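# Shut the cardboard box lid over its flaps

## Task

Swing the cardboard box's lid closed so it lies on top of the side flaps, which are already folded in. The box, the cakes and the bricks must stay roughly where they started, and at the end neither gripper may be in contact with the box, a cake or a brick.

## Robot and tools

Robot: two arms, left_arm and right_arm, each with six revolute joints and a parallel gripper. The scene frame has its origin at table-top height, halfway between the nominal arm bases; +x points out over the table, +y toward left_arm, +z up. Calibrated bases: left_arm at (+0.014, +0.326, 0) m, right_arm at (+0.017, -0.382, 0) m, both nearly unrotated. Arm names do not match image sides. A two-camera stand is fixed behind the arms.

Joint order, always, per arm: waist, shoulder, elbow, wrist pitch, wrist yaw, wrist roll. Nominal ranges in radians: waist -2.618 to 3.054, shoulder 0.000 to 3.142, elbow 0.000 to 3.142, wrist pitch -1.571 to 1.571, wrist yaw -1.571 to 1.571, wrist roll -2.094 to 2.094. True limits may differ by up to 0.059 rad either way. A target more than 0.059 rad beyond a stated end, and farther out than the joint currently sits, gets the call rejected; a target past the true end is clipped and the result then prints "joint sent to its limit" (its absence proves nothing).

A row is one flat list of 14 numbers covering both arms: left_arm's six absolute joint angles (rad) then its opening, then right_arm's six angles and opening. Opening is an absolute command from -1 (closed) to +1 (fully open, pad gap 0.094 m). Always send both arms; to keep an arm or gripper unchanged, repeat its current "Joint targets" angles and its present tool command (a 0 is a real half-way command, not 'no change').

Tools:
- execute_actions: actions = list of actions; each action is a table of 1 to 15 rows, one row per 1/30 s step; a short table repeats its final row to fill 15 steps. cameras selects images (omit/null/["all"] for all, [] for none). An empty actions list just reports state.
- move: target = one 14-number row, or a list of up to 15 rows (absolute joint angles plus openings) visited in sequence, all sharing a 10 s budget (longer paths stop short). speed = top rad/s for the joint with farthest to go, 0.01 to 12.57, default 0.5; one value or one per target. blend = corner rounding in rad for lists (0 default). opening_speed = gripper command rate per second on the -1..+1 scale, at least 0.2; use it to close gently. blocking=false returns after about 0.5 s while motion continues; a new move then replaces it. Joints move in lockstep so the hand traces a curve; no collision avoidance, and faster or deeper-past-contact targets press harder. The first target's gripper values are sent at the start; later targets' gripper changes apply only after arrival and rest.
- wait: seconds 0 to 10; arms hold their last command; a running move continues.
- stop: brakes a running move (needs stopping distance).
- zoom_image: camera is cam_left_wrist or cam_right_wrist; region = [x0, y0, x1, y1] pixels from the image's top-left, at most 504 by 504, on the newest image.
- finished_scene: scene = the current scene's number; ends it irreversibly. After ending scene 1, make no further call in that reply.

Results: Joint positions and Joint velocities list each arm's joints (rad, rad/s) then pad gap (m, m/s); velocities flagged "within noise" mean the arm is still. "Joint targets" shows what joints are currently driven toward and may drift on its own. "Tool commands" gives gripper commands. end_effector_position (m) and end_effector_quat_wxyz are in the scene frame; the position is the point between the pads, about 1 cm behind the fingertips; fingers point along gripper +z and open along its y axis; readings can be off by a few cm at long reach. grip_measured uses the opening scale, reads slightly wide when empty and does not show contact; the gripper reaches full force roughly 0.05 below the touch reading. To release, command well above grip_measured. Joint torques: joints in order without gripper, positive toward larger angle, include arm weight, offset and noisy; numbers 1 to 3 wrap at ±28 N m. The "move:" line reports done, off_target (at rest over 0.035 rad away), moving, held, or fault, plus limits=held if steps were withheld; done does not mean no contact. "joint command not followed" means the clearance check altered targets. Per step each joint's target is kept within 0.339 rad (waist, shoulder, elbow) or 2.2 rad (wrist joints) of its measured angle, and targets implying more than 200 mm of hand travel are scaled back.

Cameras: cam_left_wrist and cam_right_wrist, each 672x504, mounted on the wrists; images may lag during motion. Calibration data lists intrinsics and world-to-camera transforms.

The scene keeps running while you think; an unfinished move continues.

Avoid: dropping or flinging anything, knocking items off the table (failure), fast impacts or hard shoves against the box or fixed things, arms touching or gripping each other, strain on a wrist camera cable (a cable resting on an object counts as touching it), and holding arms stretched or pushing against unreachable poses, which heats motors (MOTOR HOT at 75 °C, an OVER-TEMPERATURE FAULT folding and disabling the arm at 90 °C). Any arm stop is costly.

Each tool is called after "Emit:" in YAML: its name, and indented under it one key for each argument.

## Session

Great. Now scene 2; view with safe elbow poses.

Emit:
execute_actions:
  actions: []

Scene clock: 0.00 s.
left_arm: end_effector_position=(+0.4216, +0.3105, +0.1110) grip_measured=+1.000 end_effector_quat_wxyz=(+0.587, +0.010, +0.809, -0.019) | right_arm: end_effector_position=(+0.4182, -0.3377, +0.1132) grip_measured=+1.000 end_effector_quat_wxyz=(+0.601, -0.063, +0.796, +0.046)
Joint positions: left_arm=[-0.037 1.526 0.411 0.799 0.007 -0.018 0.094] | right_arm=[0.033 1.533 0.375 0.879 -0.083 -0.026 0.094]
Joint velocities: within noise
Joint torques (N m): no reading
Heat: left arm: 28 °C; right arm: 28 °C.
Joint targets: left_arm=[-0.037 1.518 0.419 0.800 0.007 -0.018] | right_arm=[0.033 1.529 0.380 0.872 -0.084 -0.026]
Tool commands: left_gripper/opening=+1.0 right_gripper/opening=+1.0
camera_calibration:
cam_left_wrist: T_world_to_cam=[[-0.0336783, -0.999424, -0.00414564, 0.326223], [-0.682385, 0.0260251, -0.73053, 0.397189], [0.730217, -0.0217741, -0.682868, -0.137432], [0, 0, 0, 1]] pos_world=[0.382378, 0.312705, 0.197663]
cam_right_wrist: T_world_to_cam=[[0.153883, -0.988086, 0.00236959, -0.399981], [-0.589196, -0.0936849, -0.80254, 0.34943], [0.793201, 0.122101, -0.596593, -0.137737], [0, 0, 0, 1]] pos_world=[0.376686, -0.345662, 0.199206]

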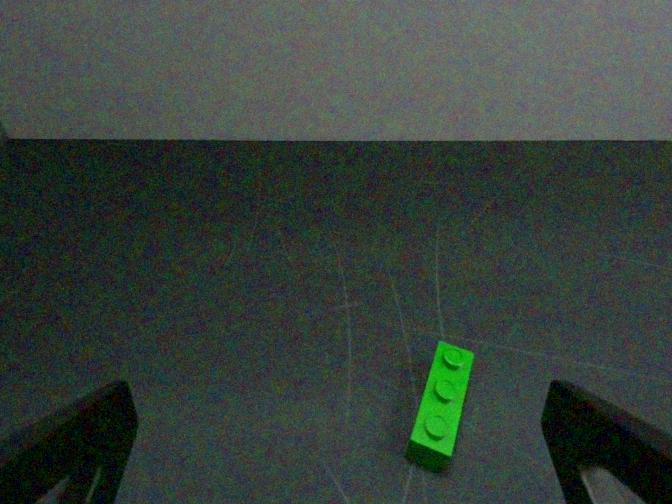

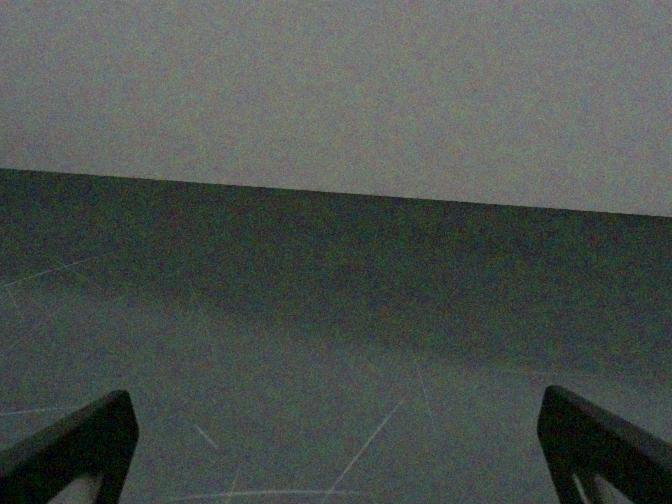

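Emit:
move:
  target:
    - [-0.037,1.2,1.0,-0.3,0,0,-0.9,0.033,1.2,1.0,-0.3,0,0,-0.9]
    - [-0.5,0.6,0.7,-0.4,0,0,-0.9,0.4,0.6,0.7,-0.4,0,0,-0.9]
  opening_speed: 2
  blend: 0.1

Scene clock: 7.80 s.
left_arm: end_effector_position=(+0.2604, +0.1927, +0.2890) grip_measured=-0.897 end_effector_quat_wxyz=(+0.584, +0.194, +0.774, -0.153) | right_arm: end_effector_position=(+0.2717, -0.2628, +0.2874) grip_measured=-0.898 end_effector_quat_wxyz=(+0.590, -0.174, +0.778, +0.128)
Joint positions: left_arm=[-0.495 0.606 0.723 -0.392 0.004 -0.009 0.005] | right_arm=[0.394 0.607 0.715 -0.382 -0.003 -0.008 0.005]
Joint velocities: within noise
Joint torques (N m): left_arm=[-0.49 -0.4 6.98 1.38 -0.04 0.08] | right_arm=[0.59 0.39 6.48 1.85 0.06 0.08]
Heat: left arm: 28 °C; right arm: 30 °C.
Joint targets: left_arm=[-0.500 0.600 0.700 -0.400 0.000 0.000] | right_arm=[0.400 0.600 0.700 -0.400 0.000 0.000]
move: done
camera_calibration:
cam_left_wrist: T_world_to_cam=[[-0.472626, -0.881165, -0.0131402, 0.297935], [-0.570497, 0.317291, -0.757535, 0.342905], [0.671683, -0.350534, -0.652662, 0.169105], [0, 0, 0, 1]] pos_world=[0.222853, 0.213006, 0.374046]
cam_right_wrist: T_world_to_cam=[[0.420606, -0.907216, 0.00703219, -0.356321], [-0.535983, -0.254733, -0.804881, 0.353806], [0.731992, 0.334769, -0.593395, 0.144811], [0, 0, 0, 1]] pos_world=[0.233504, -0.281612, 0.373207]

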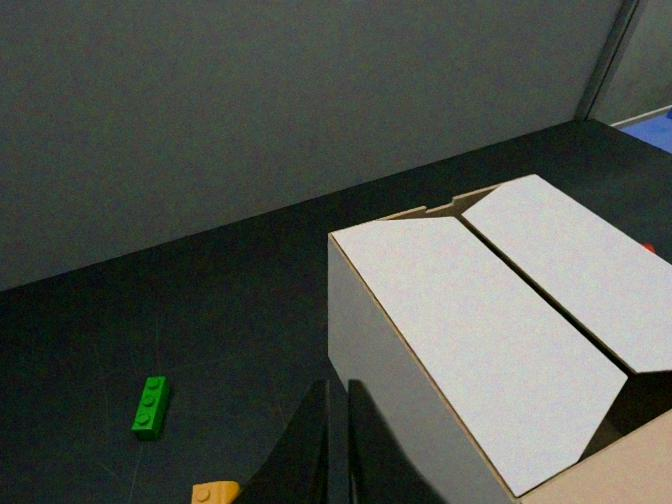

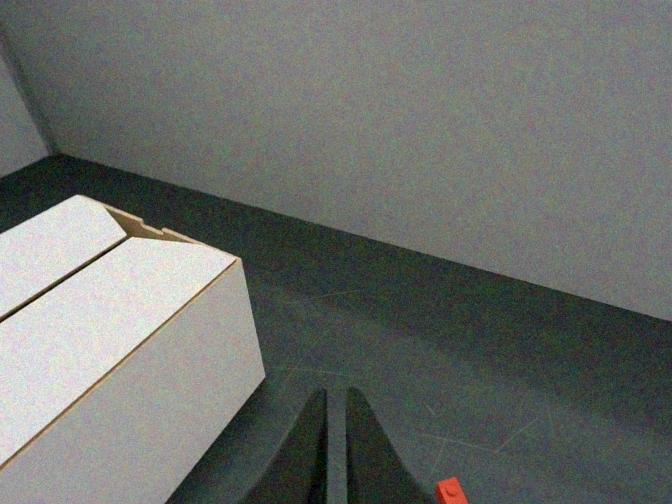

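Emit:
move:
  target:
    - [-0.72,0.5,0.65,-0.35,0,0,-0.9,0.4,0.6,0.7,-0.4,0,0,-0.9]
  speed: 0.3
  cameras: ["cam_left_wrist"]

Scene clock: 14.17 s.
left_arm: end_effector_position=(+0.2156, +0.1508, +0.2960) grip_measured=-0.897 end_effector_quat_wxyz=(+0.591, +0.270, +0.726, -0.226) | right_arm: end_effector_position=(+0.2717, -0.2628, +0.2872) grip_measured=-0.898 end_effector_quat_wxyz=(+0.590, -0.175, +0.778, +0.128)
Joint positions: left_arm=[-0.716 0.511 0.672 -0.363 0.003 -0.009 0.005] | right_arm=[0.394 0.607 0.715 -0.383 -0.003 -0.008 0.005]
Joint velocities: within noise
Joint torques (N m): left_arm=[-0.49 0.24 7.09 1.61 -0.02 0.09] | right_arm=[0.62 0.36 6.27 1.86 0.1 0.09]
Heat: left arm: 28 °C; right arm: 31 °C.
Joint targets: left_arm=[-0.720 0.500 0.650 -0.350 0.000 0.000] | right_arm=[0.400 0.600 0.700 -0.400 0.000 0.000]
move: done
camera_calibration:
cam_left_wrist: T_world_to_cam=[[-0.652048, -0.758059, -0.0134059, 0.260159], [-0.444226, 0.396312, -0.803492, 0.310463], [0.614408, -0.51796, -0.595165, 0.20967], [0, 0, 0, 1]] pos_world=[0.17873, 0.182776, 0.37773]
Images, in order (width x height): cam_left_wrist 672x504.

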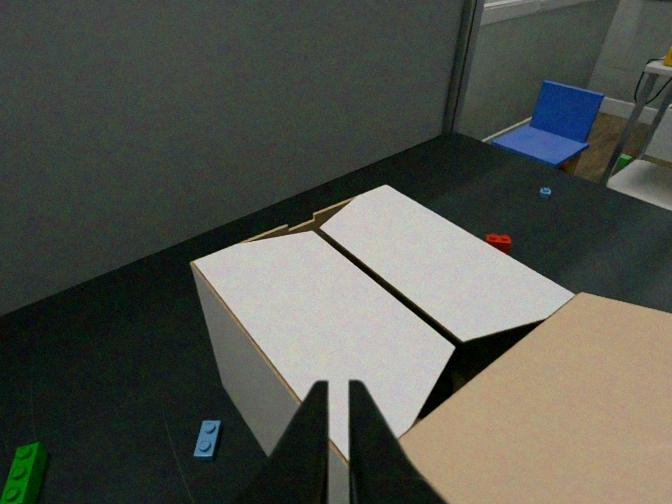

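Emit:
move:
  target:
    - [-0.72,0.5,0.7,-0.35,0.4,0,-0.9,0.4,0.6,0.7,-0.4,0,0,-0.9]
  speed: 0.3
  cameras: ["cam_left_wrist"]

Scene clock: 23.60 s.
left_arm: end_effector_position=(+0.1609, +0.1082, +0.2990) grip_measured=-0.897 end_effector_quat_wxyz=(+0.527, +0.378, +0.670, -0.361) | right_arm: end_effector_position=(+0.2716, -0.2628, +0.2871) grip_measured=-0.898 end_effector_quat_wxyz=(+0.590, -0.175, +0.778, +0.128)
Joint positions: left_arm=[-0.716 0.511 0.672 -0.362 0.39 -0.009 0.005] | right_arm=[0.394 0.607 0.715 -0.383 -0.003 -0.008 0.005]
Joint velocities: within noise
Joint torques (N m): left_arm=[-0.09 0.09 11.66 1.6 0.15 0.07] | right_arm=[0.34 0.42 6.35 1.88 0.09 0.08]
Heat: left arm: 28 °C; right arm: 33 °C.
Joint targets: left_arm=[-0.720 0.500 0.700 -0.350 0.400 0.000] | right_arm=[0.400 0.600 0.700 -0.400 0.000 0.000]
move: done
camera_calibration:
cam_left_wrist: T_world_to_cam=[[-0.885074, -0.461308, 0.0619635, 0.175099], [-0.314094, 0.493703, -0.810927, 0.276119], [0.343495, -0.737193, -0.581857, 0.286362], [0, 0, 0, 1]] pos_world=[0.143339, 0.155558, 0.379684]
Images, in order (width x height): cam_left_wrist 672x504.

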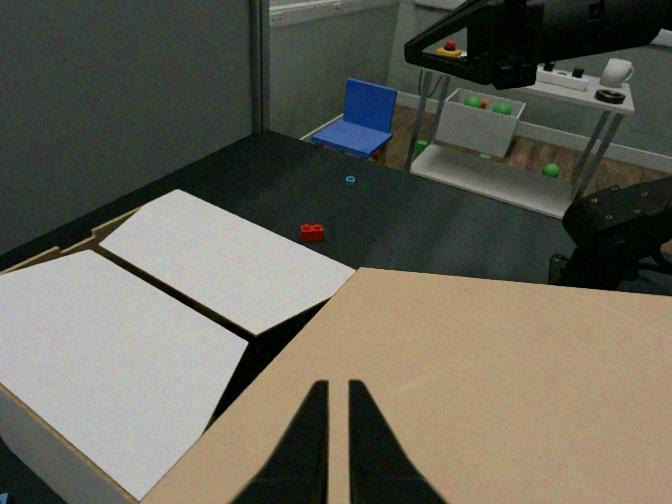

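Emit:
move:
  target:
    - [-0.3,0.7,0.7,-0.2,0,0.3,-0.9,0.2,0.9,0.6,0,0,0,-0.9]
    - [0.2,1.1,0.5,0.5,0,1.2,-0.9,0,1.0,0.5,0.2,0,0,-0.9]
    - [0.2,1.4,0.3,1.0,1.5,1.2,-0.9,0,1.0,0.5,0.2,0,0,-0.9]
  speed: 0.7
  blend: [0.1,0.1,0]
  cameras: ["cam_left_wrist"]

Scene clock: 45.53 s.
left_arm: end_effector_position=(+0.2722, +0.1951, +0.1846) grip_measured=-0.897 end_effector_quat_wxyz=(+0.702, +0.662, +0.255, -0.062) | right_arm: end_effector_position=(+0.3768, -0.3653, +0.2048) grip_measured=-0.898 end_effector_quat_wxyz=(+0.592, -0.020, +0.805, +0.011)
Joint positions: left_arm=[0.196 1.393 0.318 0.995 1.485 1.196 0.005] | right_arm=[0.006 0.996 0.513 0.18 -0.001 -0.007 0.005]
Joint velocities: within noise
Joint torques (N m): left_arm=[0.21 -3.34 5.27 0.94 0.2 0.02] | right_arm=[-0.43 -1.57 6.78 2.27 0.07 0.08]
Heat: left arm: 29 °C; right arm: 35 °C.
Joint targets: left_arm=[0.200 1.400 0.300 1.000 1.500 1.200] | right_arm=[0.000 1.000 0.500 0.200 0.000 0.000]
move: done
camera_calibration:
cam_left_wrist: T_world_to_cam=[[-0.402361, -0.1222, -0.907289, 0.302134], [0.670894, 0.634962, -0.383047, -0.199197], [0.622902, -0.762817, -0.173501, 0.0991524], [0, 0, 0, 1]] pos_world=[0.193445, 0.239039, 0.215024]
Images, in order (width x height): cam_left_wrist 672x504.

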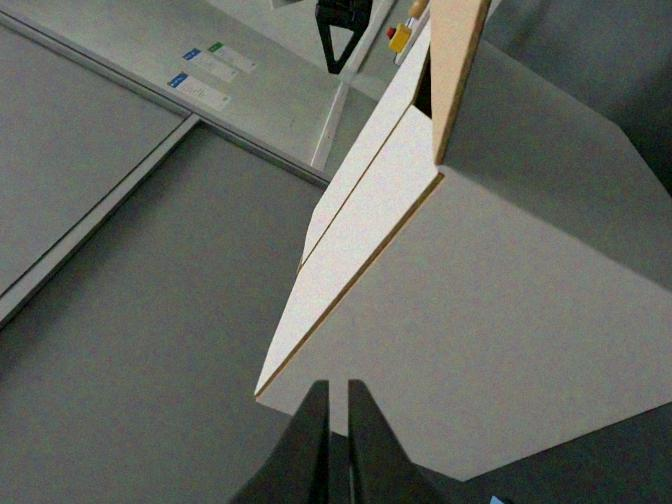

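Emit:
move:
  target:
    - [0.2,1.626,0.168,1.458,1.5,1.2,-0.9,0,1.0,0.5,0.2,0,0,-0.9]
    - [-0.2,1.626,0.168,1.458,1.55,1.2,-0.9,0,1.0,0.5,0.2,0,0,-0.9]
  speed: 0.4
  cameras: ["cam_left_wrist"]

Scene clock: 53.57 s.
left_arm: end_effector_position=(+0.1768, +0.1109, +0.1412) grip_measured=-0.897 end_effector_quat_wxyz=(+0.673, +0.700, +0.106, -0.214) | right_arm: end_effector_position=(+0.3769, -0.3653, +0.2049) grip_measured=-0.898 end_effector_quat_wxyz=(+0.592, -0.020, +0.805, +0.011)
Joint positions: left_arm=[-0.196 1.618 0.183 1.351 1.532 1.196 0.005] | right_arm=[0.006 0.996 0.513 0.181 -0.001 -0.007 0.005]
Joint velocities: within noise
Joint torques (N m): left_arm=[0.05 -3.95 3.38 2.01 0.27 0.05] | right_arm=[-0.58 -1.51 6.67 2.27 0.05 0.07]
Heat: left arm: 29 °C; right arm: 36 °C.
Joint targets: left_arm=[-0.200 1.626 0.168 1.458 1.550 1.200] | right_arm=[0.000 1.000 0.500 0.200 0.000 0.000]
move: off_target (left_arm); left_arm: the wrist pitch is farthest, 0.107 rad from its target
camera_calibration:
cam_left_wrist: T_world_to_cam=[[-0.419609, 0.0574405, -0.905885, 0.197051], [0.875551, 0.288885, -0.387241, -0.0956202], [0.239453, -0.955639, -0.171511, 0.175755], [0, 0, 0, 1]] pos_world=[0.12432, 0.184263, 0.171621]
Images, in order (width x height): cam_left_wrist 672x504.

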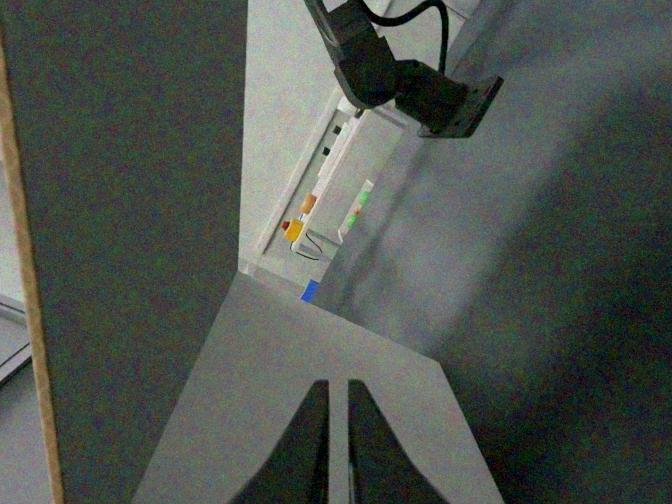

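Emit:
move:
  target:
    - [-0.688,1.626,0.168,1.345,1.062,1.2,-0.9,0,1.0,0.5,0.2,0,0,-0.9]
  speed: 0.3
  cameras: ["cam_left_wrist"]

Scene clock: 58.83 s.
left_arm: end_effector_position=(+0.1325, +0.0264, +0.1333) grip_measured=-0.897 end_effector_quat_wxyz=(+0.656, +0.716, +0.098, -0.217) | right_arm: end_effector_position=(+0.3769, -0.3653, +0.2049) grip_measured=-0.898 end_effector_quat_wxyz=(+0.592, -0.020, +0.805, +0.011)
Joint positions: left_arm=[-0.684 1.618 0.183 1.343 1.067 1.196 0.005] | right_arm=[0.006 0.996 0.513 0.181 -0.001 -0.007 0.005]
Joint velocities: within noise
Joint torques (N m): left_arm=[-0.34 -4.03 3.62 1.18 0 -0.01] | right_arm=[-0.72 -1.63 6.71 2.26 0.09 0.04]
Heat: left arm: 30 °C; right arm: 37 °C.
Joint targets: left_arm=[-0.688 1.626 0.168 1.345 1.062 1.200] | right_arm=[0.000 1.000 0.500 0.200 0.000 0.000]
move: done
camera_calibration:
cam_left_wrist: T_world_to_cam=[[-0.40842, 0.103869, -0.906865, 0.17349], [0.886425, 0.282209, -0.366891, -0.0395167], [0.217817, -0.953713, -0.207332, 0.111835], [0, 0, 0, 1]] pos_world=[0.081526, 0.0997901, 0.166021]
Images, in order (width x height): cam_left_wrist 672x504.

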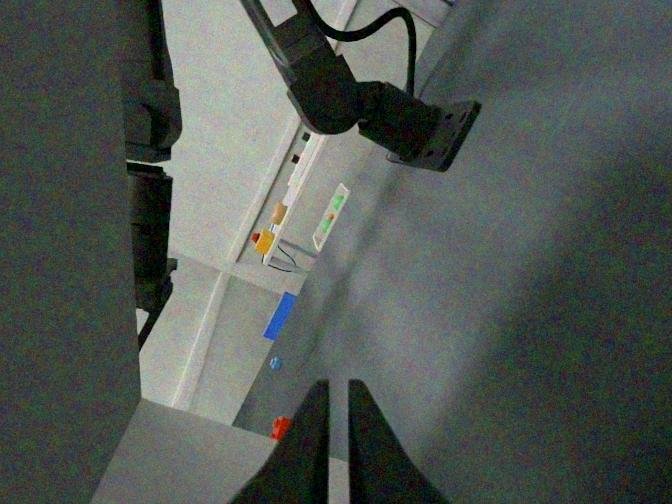

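Emit:
move:
  target:
    - [-0.669,1.361,0.242,1.12,1.081,1.2,-0.9,0,1.0,0.5,0.2,0,0,-0.9]
  speed: 0.1
  cameras: ["cam_left_wrist"]

Emit:
move:
  target:
    - [-0.686,1.132,0.313,0.82,1.014,1.2,-0.9,0,1.0,0.5,0.2,0,0,-0.9]
  speed: 0.1
  cameras: ["cam_left_wrist"]

Scene clock: 74.73 s.
left_arm: end_effector_position=(+0.1309, +0.0305, +0.1682) grip_measured=-0.897 end_effector_quat_wxyz=(+0.669, +0.710, +0.084, -0.204) | right_arm: end_effector_position=(+0.3769, -0.3653, +0.2049) grip_measured=-0.898 end_effector_quat_wxyz=(+0.592, -0.020, +0.805, +0.011)
Joint positions: left_arm=[-0.674 1.379 0.207 1.127 1.073 1.196 0.005] | right_arm=[0.006 0.996 0.513 0.181 -0.001 -0.007 0.005]
Joint velocities: within noise
Joint torques (N m): left_arm=[0.49 -5.37 9.88 1.1 0.06 -0.05] | right_arm=[-0.64 -1.61 6.69 2.25 0.04 0.09]
Heat: left arm: 30 °C; right arm: 38 °C.
Joint targets: left_arm=[-0.669 1.361 0.242 1.120 1.081 1.200] | right_arm=[0.000 1.000 0.500 0.200 0.000 0.000]
move: done
camera_calibration:
cam_left_wrist: T_world_to_cam=[[-0.375796, 0.0754821, -0.923623, 0.203511], [0.898315, 0.274469, -0.343069, -0.0316173], [0.22761, -0.958629, -0.170951, 0.116043], [0, 0, 0, 1]] pos_world=[0.0784684, 0.104558, 0.196958]
Images, in order (width x height): cam_left_wrist 672x504.

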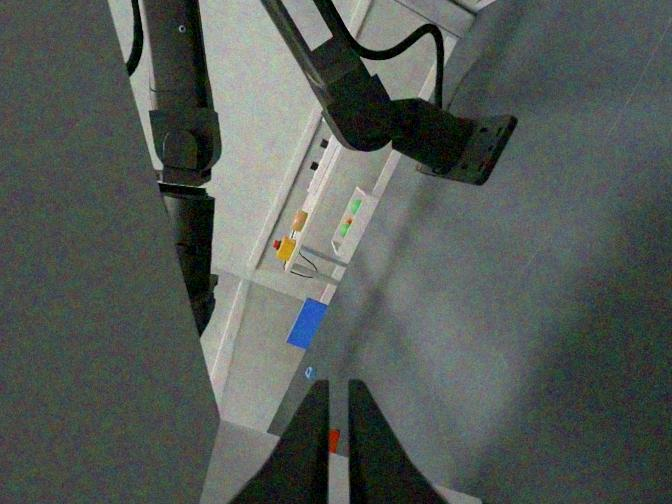

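Scene clock: 78.13 s.
left_arm: end_effector_position=(+0.1336, +0.0314, +0.2033) grip_measured=-0.897 end_effector_quat_wxyz=(+0.674, +0.708, +0.098, -0.188) | right_arm: end_effector_position=(+0.3769, -0.3653, +0.2050) grip_measured=-0.898 end_effector_quat_wxyz=(+0.593, -0.020, +0.805, +0.011)
Joint positions: left_arm=[-0.682 1.148 0.274 0.833 1.022 1.196 0.005] | right_arm=[0.006 0.996 0.513 0.181 -0.001 -0.007 0.005]
Joint velocities: within noise
Joint torques (N m): left_arm=[-0.13 -4.37 11.49 1.09 -0.03 -0.03] | right_arm=[-0.51 -1.76 6.75 2.23 0.03 0.09]
Heat: left arm: 29 °C; right arm: 39 °C.
Joint targets: left_arm=[-0.686 1.132 0.313 0.820 1.014 1.200] | right_arm=[0.000 1.000 0.500 0.200 0.000 0.000]
move: off_target (left_arm); left_arm: the elbow is farthest, 0.039 rad from its target
camera_calibration:
cam_left_wrist: T_world_to_cam=[[-0.374178, 0.0581464, -0.925532, 0.237585], [0.887235, 0.312832, -0.339042, -0.0229605], [0.269822, -0.948027, -0.168644, 0.115953], [0, 0, 0, 1]] pos_world=[0.0779837, 0.103295, 0.231663]
Images, in order (width x height): cam_left_wrist 672x504.

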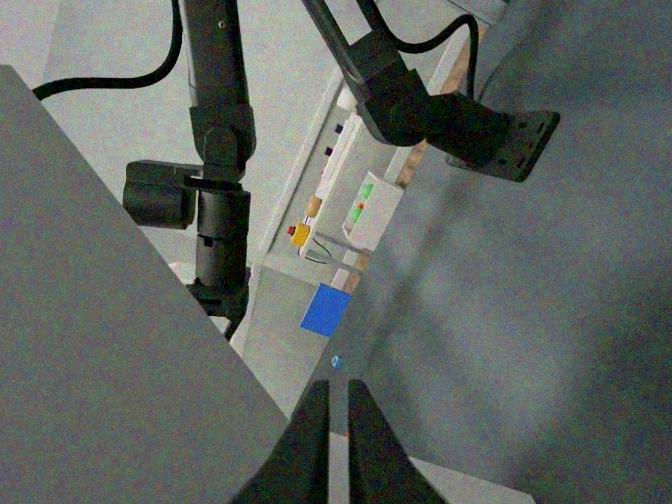

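Lid is lifting. Continue, blending smoothly.

Emit:
move:
  target:
    - [-0.655,1.051,0.4415,0.61,0.995,1.2,-0.9,0,1.0,0.5,0.2,0,0,-0.9]
    - [-0.611,1.051,0.582,0.469,0.989,1.2,-0.9,0,1.0,0.5,0.2,0,0,-0.9]
  speed: 0.1
  blend: [0.04,0]
  cameras: ["cam_left_wrist"]

Emit:
move:
  target:
    - [-0.529,1.185,0.73,0.455,1.042,1.2,-0.9,0.0,1.0,0.5,0.2,0,0,-0.9]
    - [-0.444,1.337,0.861,0.476,1.127,1.2,-0.9,0.0,1.0,0.5,0.2,0,0,-0.9]
  speed: 0.1
  blend: [0.04,0]
  cameras: ["cam_left_wrist"]

Scene clock: 85.27 s.
left_arm: end_effector_position=(+0.1737, +0.0282, +0.2719) grip_measured=-0.897 end_effector_quat_wxyz=(+0.681, +0.703, +0.130, -0.156) | right_arm: end_effector_position=(+0.3769, -0.3653, +0.2050) grip_measured=-0.898 end_effector_quat_wxyz=(+0.593, -0.020, +0.805, +0.011)
Joint positions: left_arm=[-0.616 1.067 0.542 0.484 0.995 1.196 0.005] | right_arm=[0.006 0.996 0.513 0.181 -0.001 -0.007 0.005]
Joint velocities: within noise
Joint torques (N m): left_arm=[0.36 -4.3 12.94 1.01 0.01 0] | right_arm=[-0.55 -1.65 6.76 2.25 0.06 0.04]
Heat: left arm: 29 °C; right arm: 39 °C.
Joint targets: left_arm=[-0.611 1.051 0.582 0.469 0.989 1.200] | right_arm=[0.000 1.000 0.500 0.200 0.000 0.000]
move: off_target (left_arm); left_arm: the elbow is farthest, 0.040 rad from its target
camera_calibration:
cam_left_wrist: T_world_to_cam=[[-0.377658, 0.0241458, -0.92563, 0.317928], [0.854444, 0.394283, -0.338329, -0.031071], [0.356791, -0.918672, -0.169535, 0.0978643], [0, 0, 0, 1]] pos_world=[0.111699, 0.0944793, 0.300363]
Images, in order (width x height): cam_left_wrist 672x504.

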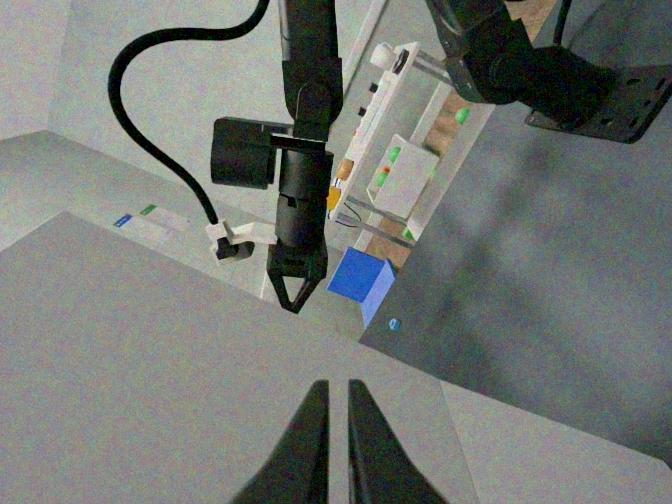

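Scene clock: 88.63 s.
left_arm: end_effector_position=(+0.2587, +0.0291, +0.3018) grip_measured=-0.897 end_effector_quat_wxyz=(+0.687, +0.698, +0.147, -0.141) | right_arm: end_effector_position=(+0.3769, -0.3653, +0.2050) grip_measured=-0.898 end_effector_quat_wxyz=(+0.593, -0.020, +0.805, +0.011)
Joint positions: left_arm=[-0.449 1.33 0.82 0.471 1.114 1.196 0.005] | right_arm=[0.006 0.996 0.513 0.181 -0.001 -0.007 0.005]
Joint velocities: within noise
Joint torques (N m): left_arm=[0.51 -4.71 13.01 1.23 0.12 0] | right_arm=[-0.66 -1.68 6.6 2.26 0.06 0.11]
Heat: left arm: 29 °C; right arm: 39 °C.
Joint targets: left_arm=[-0.444 1.337 0.861 0.476 1.127 1.200] | right_arm=[0.000 1.000 0.500 0.200 0.000 0.000]
move: off_target (left_arm); left_arm: the elbow is farthest, 0.041 rad from its target
camera_calibration:
cam_left_wrist: T_world_to_cam=[[-0.378955, 0.00141867, -0.925414, 0.37855], [0.83444, 0.4329, -0.341038, -0.0889877], [0.400128, -0.901441, -0.165233, 0.060493], [0, 0, 0, 1]] pos_world=[0.193503, 0.0925166, 0.329963]
Images, in order (width x height): cam_left_wrist 672x504.

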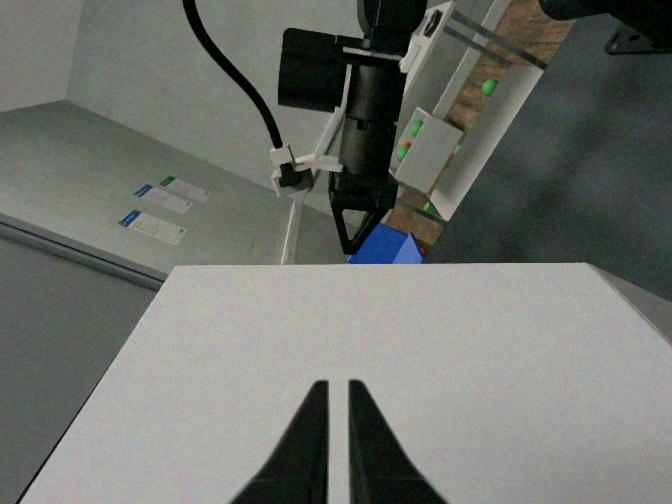

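Emit:
move:
  target:
    - [-0.381,1.495,0.977,0.518,1.19,1.0,-0.9,0.0,1.0,0.5,0.2,0,0,-0.9]
    - [-0.335,1.655,1.077,0.578,1.236,0.8,-0.9,0.0,1.0,0.5,0.2,0,0,-0.9]
  speed: 0.12
  blend: [0.05,0]
  cameras: ["cam_left_wrist"]

Emit:
move:
  target:
    - [-0.304,1.8065,1.151,0.655,1.267,0.5,-0.9,0.0,1.0,0.5,0.2,0,0,-0.9]
    - [-0.283,1.948,1.201,0.747,1.288,0.2,-0.9,0.0,1.0,0.5,0.2,0,0,-0.9]
    - [-0.271,2.082,1.227,0.855,1.3,0.0,-0.9,0.0,1.0,0.5,0.2,0,0,-0.9]
  speed: 0.12
  blend: [0.05,0.05,0]
  cameras: ["cam_left_wrist"]

Scene clock: 97.77 s.
left_arm: end_effector_position=(+0.3401, +0.0314, +0.2864) grip_measured=-0.897 end_effector_quat_wxyz=(+0.649, +0.656, +0.276, -0.270) | right_arm: end_effector_position=(+0.3769, -0.3653, +0.2050) grip_measured=-0.898 end_effector_quat_wxyz=(+0.593, -0.020, +0.805, +0.011)
Joint positions: left_arm=[-0.339 1.645 1.037 0.572 1.226 0.812 0.005] | right_arm=[0.006 0.996 0.513 0.181 -0.001 -0.007 0.005]
Joint velocities: within noise
Joint torques (N m): left_arm=[0.35 -7.39 12.52 1.11 0.15 -0.18] | right_arm=[-0.59 -1.78 6.76 2.25 0.08 0.04]
Heat: left arm: 30 °C; right arm: 40 °C.
Joint targets: left_arm=[-0.335 1.655 1.077 0.578 1.236 0.800] | right_arm=[0.000 1.000 0.500 0.200 0.000 0.000]
move: off_target (left_arm); left_arm: the elbow is farthest, 0.040 rad from its target
camera_calibration:
cam_left_wrist: T_world_to_cam=[[-0.697583, -0.00639197, -0.716475, 0.443944], [0.644079, 0.432501, -0.630955, -0.0154544], [0.31391, -0.901611, -0.297589, 0.0947069], [0, 0, 0, 1]] pos_world=[0.289913, 0.0949105, 0.336508]
Images, in order (width x height): cam_left_wrist 672x504.

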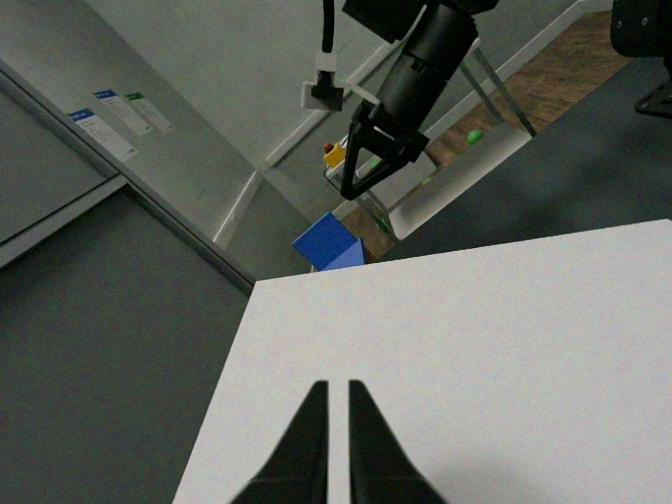

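Scene clock: 104.93 s.
left_arm: end_effector_position=(+0.4128, +0.0309, +0.2157) grip_measured=-0.898 end_effector_quat_wxyz=(+0.508, +0.515, +0.480, -0.497) | right_arm: end_effector_position=(+0.3769, -0.3653, +0.2050) grip_measured=-0.898 end_effector_quat_wxyz=(+0.593, -0.020, +0.805, +0.011)
Joint positions: left_arm=[-0.279 2.046 1.206 0.88 1.314 0.007 0.005] | right_arm=[0.006 0.996 0.513 0.181 -0.001 -0.007 0.005]
Joint velocities: within noise
Joint torques (N m): left_arm=[0.58 -8.32 9.61 0.76 -0.17 -0.1] | right_arm=[-0.58 -1.65 6.72 2.25 0.05 0.1]
Heat: left arm: 30 °C; right arm: 40 °C.
Joint targets: left_arm=[-0.271 2.082 1.227 0.855 1.300 0.000] | right_arm=[0.000 1.000 0.500 0.200 0.000 0.000]
move: off_target (left_arm); left_arm: the shoulder is farthest, 0.036 rad from its target
camera_calibration:
cam_left_wrist: T_world_to_cam=[[-0.997685, 0.0101383, -0.0672506, 0.427332], [0.0654564, 0.411582, -0.909019, 0.192892], [0.0184632, -0.911316, -0.411293, 0.197205], [0, 0, 0, 1]] pos_world=[0.410075, 0.0959931, 0.28519]
Images, in order (width x height): cam_left_wrist 672x504.

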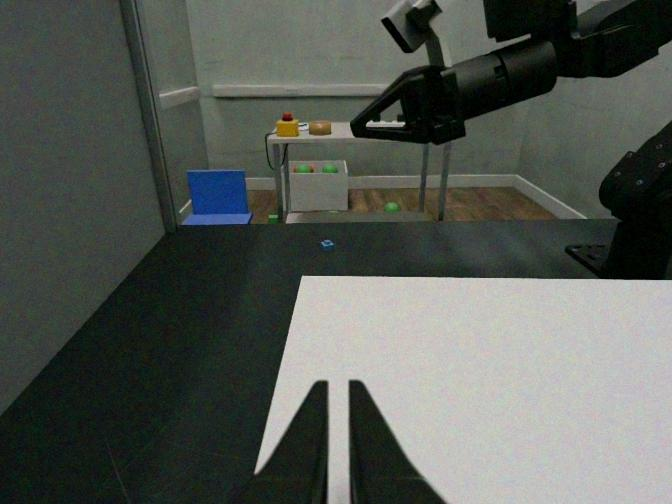

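Emit:
move:
  target:
    - [-0.283,1.948,1.25,0.72,1.28,0.0,-0.9,0.0,1.0,0.5,0.2,0,0,-0.9]
    - [-0.4,1.703,1.484,-0.481,0.6,0,-0.9,0,1.0,0.5,0.2,0,0,-0.9]
  speed: [0.1,0.4]
  cameras: ["cam_left_wrist"]

Scene clock: 120.80 s.
left_arm: end_effector_position=(+0.4109, +0.0503, +0.2146) grip_measured=-0.898 end_effector_quat_wxyz=(+0.315, +0.290, +0.838, -0.340) | right_arm: end_effector_position=(+0.3769, -0.3652, +0.2051) grip_measured=-0.898 end_effector_quat_wxyz=(+0.593, -0.020, +0.805, +0.011)
Joint positions: left_arm=[-0.396 1.734 1.442 -0.472 0.6 0.006 0.005] | right_arm=[0.006 0.996 0.513 0.182 -0.001 -0.007 0.005]
Joint velocities: within noise
Joint torques (N m): left_arm=[-0.44 -12.49 13.08 1 0.25 -0.09] | right_arm=[-0.62 -1.54 6.84 2.25 0.1 0.08]
Heat: left arm: 30 °C; right arm: 41 °C.
Joint targets: left_arm=[-0.400 1.703 1.484 -0.481 0.600 0.000] | right_arm=[0.000 1.000 0.500 0.200 0.000 0.000]
move: off_target (left_arm); left_arm: the elbow is farthest, 0.042 rad from its target
camera_calibration:
cam_left_wrist: T_world_to_cam=[[-0.707918, -0.60525, 0.364038, 0.244484], [-0.704733, 0.571053, -0.421009, 0.387764], [0.0469309, -0.55459, -0.830799, 0.274824], [0, 0, 0, 1]] pos_world=[0.433447, 0.0789551, 0.302574]
Images, in order (width x height): cam_left_wrist 672x504.

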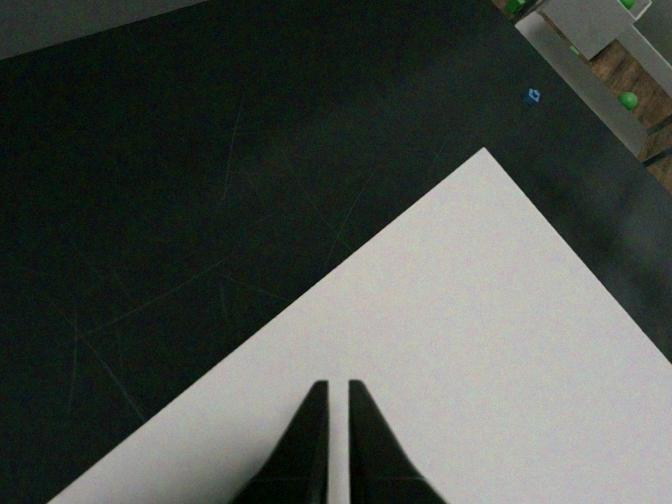

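Emit:
move:
  target:
    - [-0.4,1.712,1.39,-0.38,0.6,0,-0.9,0,1.0,0.5,0.2,0,0,-0.9]
  speed: 0.08
  cameras: ["cam_left_wrist"]

Scene clock: 127.20 s.
left_arm: end_effector_position=(+0.4172, +0.0478, +0.2146) grip_measured=-0.898 end_effector_quat_wxyz=(+0.337, +0.294, +0.827, -0.341) | right_arm: end_effector_position=(+0.3769, -0.3652, +0.2051) grip_measured=-0.898 end_effector_quat_wxyz=(+0.593, -0.020, +0.805, +0.011)
Joint positions: left_arm=[-0.396 1.734 1.411 -0.392 0.599 0.006 0.005] | right_arm=[0.006 0.996 0.513 0.182 -0.001 -0.007 0.005]
Joint velocities: within noise
Joint torques (N m): left_arm=[-0.31 -11.4 7.3 1.24 0.26 -0.11] | right_arm=[-0.69 -1.84 6.82 2.22 0.07 0.07]
Heat: left arm: 30 °C; right arm: 41 °C.
Joint targets: left_arm=[-0.400 1.712 1.390 -0.380 0.600 0.000] | right_arm=[0.000 1.000 0.500 0.200 0.000 0.000]
move: done
camera_calibration:
cam_left_wrist: T_world_to_cam=[[-0.723604, -0.5991, 0.342748, 0.258249], [-0.685024, 0.562566, -0.462884, 0.39471], [0.0844949, -0.569735, -0.817473, 0.255336], [0, 0, 0, 1]] pos_world=[0.435682, 0.0781406, 0.302921]
Images, in order (width x height): cam_left_wrist 672x504.

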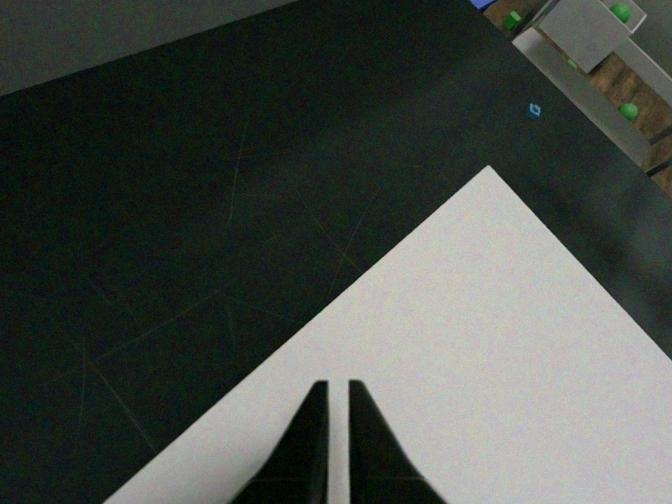

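Emit:
move:
  target:
    - [-0.4,1.712,1.32,-0.38,0.6,0,-0.9,0,1.0,0.5,0.2,0,0,-0.9]
  speed: 0.05
  cameras: ["cam_left_wrist"]

Scene clock: 131.93 s.
left_arm: end_effector_position=(+0.4096, +0.0506, +0.1944) grip_measured=-0.898 end_effector_quat_wxyz=(+0.320, +0.291, +0.835, -0.341) | right_arm: end_effector_position=(+0.3769, -0.3652, +0.2051) grip_measured=-0.898 end_effector_quat_wxyz=(+0.593, -0.020, +0.805, +0.011)
Joint positions: left_arm=[-0.396 1.73 1.35 -0.371 0.602 0.006 0.005] | right_arm=[0.006 0.996 0.513 0.182 -0.001 -0.007 0.005]
Joint velocities: within noise
Joint torques (N m): left_arm=[-0.35 -11.04 6.46 0.99 0.19 -0.09] | right_arm=[-0.61 -1.77 6.83 2.2 0.04 0.04]
Heat: left arm: 29 °C; right arm: 42 °C.
Joint targets: left_arm=[-0.400 1.712 1.320 -0.380 0.600 0.000] | right_arm=[0.000 1.000 0.500 0.200 0.000 0.000]
move: done
camera_calibration:
cam_left_wrist: T_world_to_cam=[[-0.712518, -0.602384, 0.359793, 0.253727], [-0.699473, 0.569414, -0.431863, 0.378181], [0.0552762, -0.559376, -0.827069, 0.254306], [0, 0, 0, 1]] pos_world=[0.431255, 0.0797523, 0.282361]
Images, in order (width x height): cam_left_wrist 672x504.

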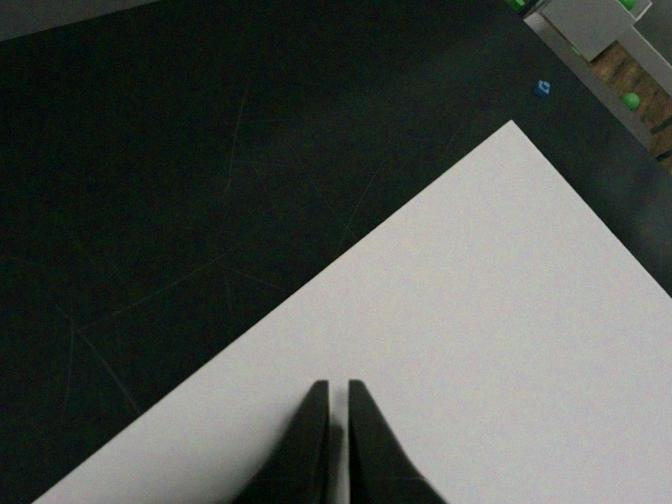

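Emit:
move:
  target:
    - [-0.4,1.715,1.25,-0.36,0.6,0,-0.9,0,1.0,0.5,0.2,0,0,-0.9]
  speed: 0.05
  cameras: ["cam_left_wrist"]

Scene clock: 135.20 s.
left_arm: end_effector_position=(+0.4079, +0.0501, +0.1926) grip_measured=-0.898 end_effector_quat_wxyz=(+0.336, +0.296, +0.825, -0.345) | right_arm: end_effector_position=(+0.3769, -0.3652, +0.2051) grip_measured=-0.898 end_effector_quat_wxyz=(+0.593, -0.020, +0.805, +0.011)
Joint positions: left_arm=[-0.396 1.712 1.294 -0.295 0.61 0.006 0.005] | right_arm=[0.006 0.996 0.513 0.182 -0.001 -0.007 0.005]
Joint velocities: within noise
Joint torques (N m): left_arm=[-0.51 -9.14 5.07 0.48 0.12 -0.16] | right_arm=[-0.54 -1.61 6.58 2.2 0.04 0.11]
Heat: left arm: 29 °C; right arm: 42 °C.
Joint targets: left_arm=[-0.400 1.715 1.250 -0.360 0.600 0.000] | right_arm=[0.000 1.000 0.500 0.200 0.000 0.000]
move: off_target (left_arm); left_arm: the wrist pitch is farthest, 0.065 rad from its target
camera_calibration:
cam_left_wrist: T_world_to_cam=[[-0.72781, -0.591131, 0.347644, 0.260847], [-0.681196, 0.564668, -0.465963, 0.37583], [0.0791413, -0.575947, -0.813647, 0.241115], [0, 0, 0, 1]] pos_world=[0.426779, 0.0808447, 0.280624]
Images, in order (width x height): cam_left_wrist 672x504.

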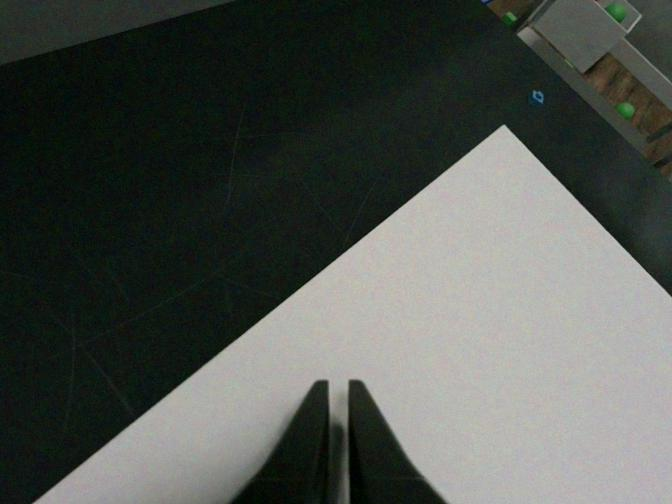

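Emit:
move:
  target:
    - [-0.4,1.715,1.25,-0.36,0.6,0,-0.9,0.25,1.2,0.8,-0.2,-0.3,0,-0.9]
  speed: 0.4
  cameras: ["cam_right_wrist"]

Emit:
zoom_image:
  camera: "cam_right_wrist"
  region: [0, 60, 400, 460]

Scene clock: 140.90 s.
left_arm: end_effector_position=(+0.4080, +0.0500, +0.1926) grip_measured=-0.898 end_effector_quat_wxyz=(+0.336, +0.296, +0.825, -0.345) | right_arm: end_effector_position=(+0.3578, -0.2277, +0.1809) grip_measured=-0.898 end_effector_quat_wxyz=(+0.437, -0.192, +0.858, +0.190)
Joint positions: left_arm=[-0.396 1.712 1.294 -0.295 0.61 0.006 0.005] | right_arm=[0.247 1.193 0.774 -0.186 -0.29 -0.005 0.005]
Joint velocities: within noise
Joint torques (N m): left_arm=[-0.49 -9.01 5 0.46 0.19 -0.09] | right_arm=[0.24 -2.96 10.15 1.76 -0.16 0.06]
Heat: left arm: 29 °C; right arm: 42 °C.
Joint targets: left_arm=[-0.400 1.715 1.250 -0.360 0.600 0.000] | right_arm=[0.250 1.200 0.800 -0.200 -0.300 0.000]
move: off_target (left_arm); left_arm: the wrist pitch is farthest, 0.065 rad from its target
camera_calibration:
cam_right_wrist: T_world_to_cam=[[0.494642, -0.854706, -0.157501, -0.344707], [-0.748236, -0.326611, -0.577467, 0.341681], [0.442123, 0.403487, -0.801077, 0.163799], [0, 0, 0, 1]] pos_world=[0.353745, -0.249117, 0.274234]
Images, in order (width x height): cam_right_wrist 672x504.

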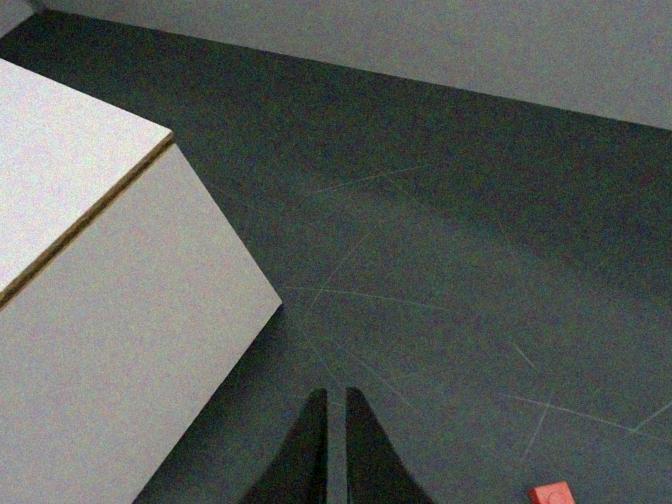

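Scaled by 1.260 from the camera's 672x504 image, which has a finer 960x720 frame.

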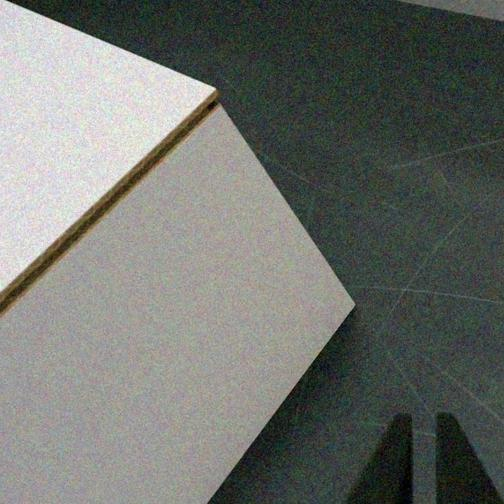

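Emit:
move:
  target:
    - [-0.4,1.69,1.42,-0.38,0.6,0,-0.9,0.25,1.2,0.8,-0.2,-0.3,0,-0.9]
    - [-0.1,1.5,1.3,-0.2,0.3,0,-0.9,0.25,1.2,0.8,-0.2,-0.3,0,-0.9]
  speed: [0.1,0.4]

Emit:
zoom_image:
  camera: "cam_right_wrist"
  region: [0, 60, 400, 460]

Scene clock: 146.43 s.
left_arm: end_effector_position=(+0.4881, +0.2257, +0.2940) grip_measured=-0.898 end_effector_quat_wxyz=(+0.533, +0.126, +0.823, -0.152) | right_arm: end_effector_position=(+0.3576, -0.2276, +0.1807) grip_measured=-0.898 end_effector_quat_wxyz=(+0.437, -0.192, +0.858, +0.191)
Joint positions: left_arm=[-0.097 1.526 1.324 -0.213 0.306 0.006 0.005] | right_arm=[0.247 1.193 0.774 -0.187 -0.29 -0.005 0.005]
Joint velocities: within noise
Joint torques (N m): left_arm=[0.03 -9.95 7.34 1.45 0.04 -0.09] | right_arm=[0.25 -2.95 10.25 1.75 -0.11 0.03]
Heat: left arm: 29 °C; right arm: 40 °C.
Joint targets: left_arm=[-0.100 1.500 1.300 -0.200 0.300 0.000] | right_arm=[0.250 1.200 0.800 -0.200 -0.300 0.000]
move: done
camera_calibration:
cam_left_wrist: T_world_to_cam=[[-0.368096, -0.9252, 0.0922551, 0.362651], [-0.711295, 0.216306, -0.668784, 0.531459], [0.598803, -0.311797, -0.737711, 0.0828114], [0, 0, 0, 1]] pos_world=[0.461926, 0.246387, 0.383065]
cam_right_wrist: T_world_to_cam=[[0.49504, -0.854355, -0.158155, -0.344562], [-0.748708, -0.32709, -0.576583, 0.341295], [0.440876, 0.403843, -0.801585, 0.164354], [0, 0, 0, 1]] pos_world=[0.353643, -0.249117, 0.274034]

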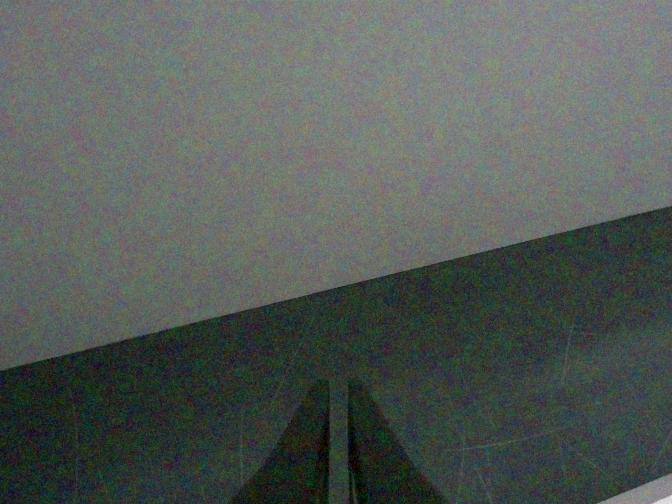

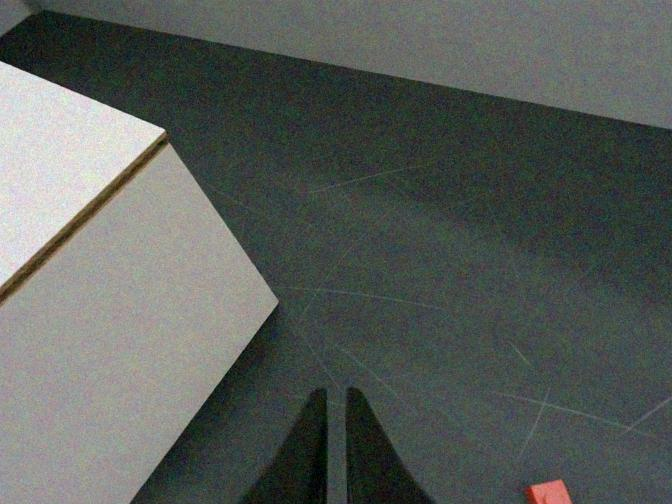

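Scaled by 1.260 from the camera's 672x504 image, which has a finer 960x720 frame.

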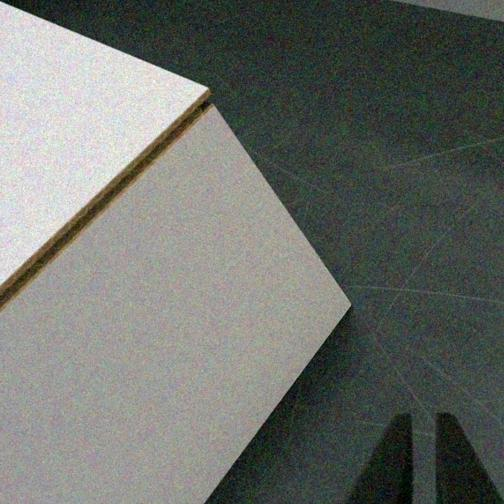

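Emit:
finished_scene:
  scene: 2

The scene is finished: the task was done.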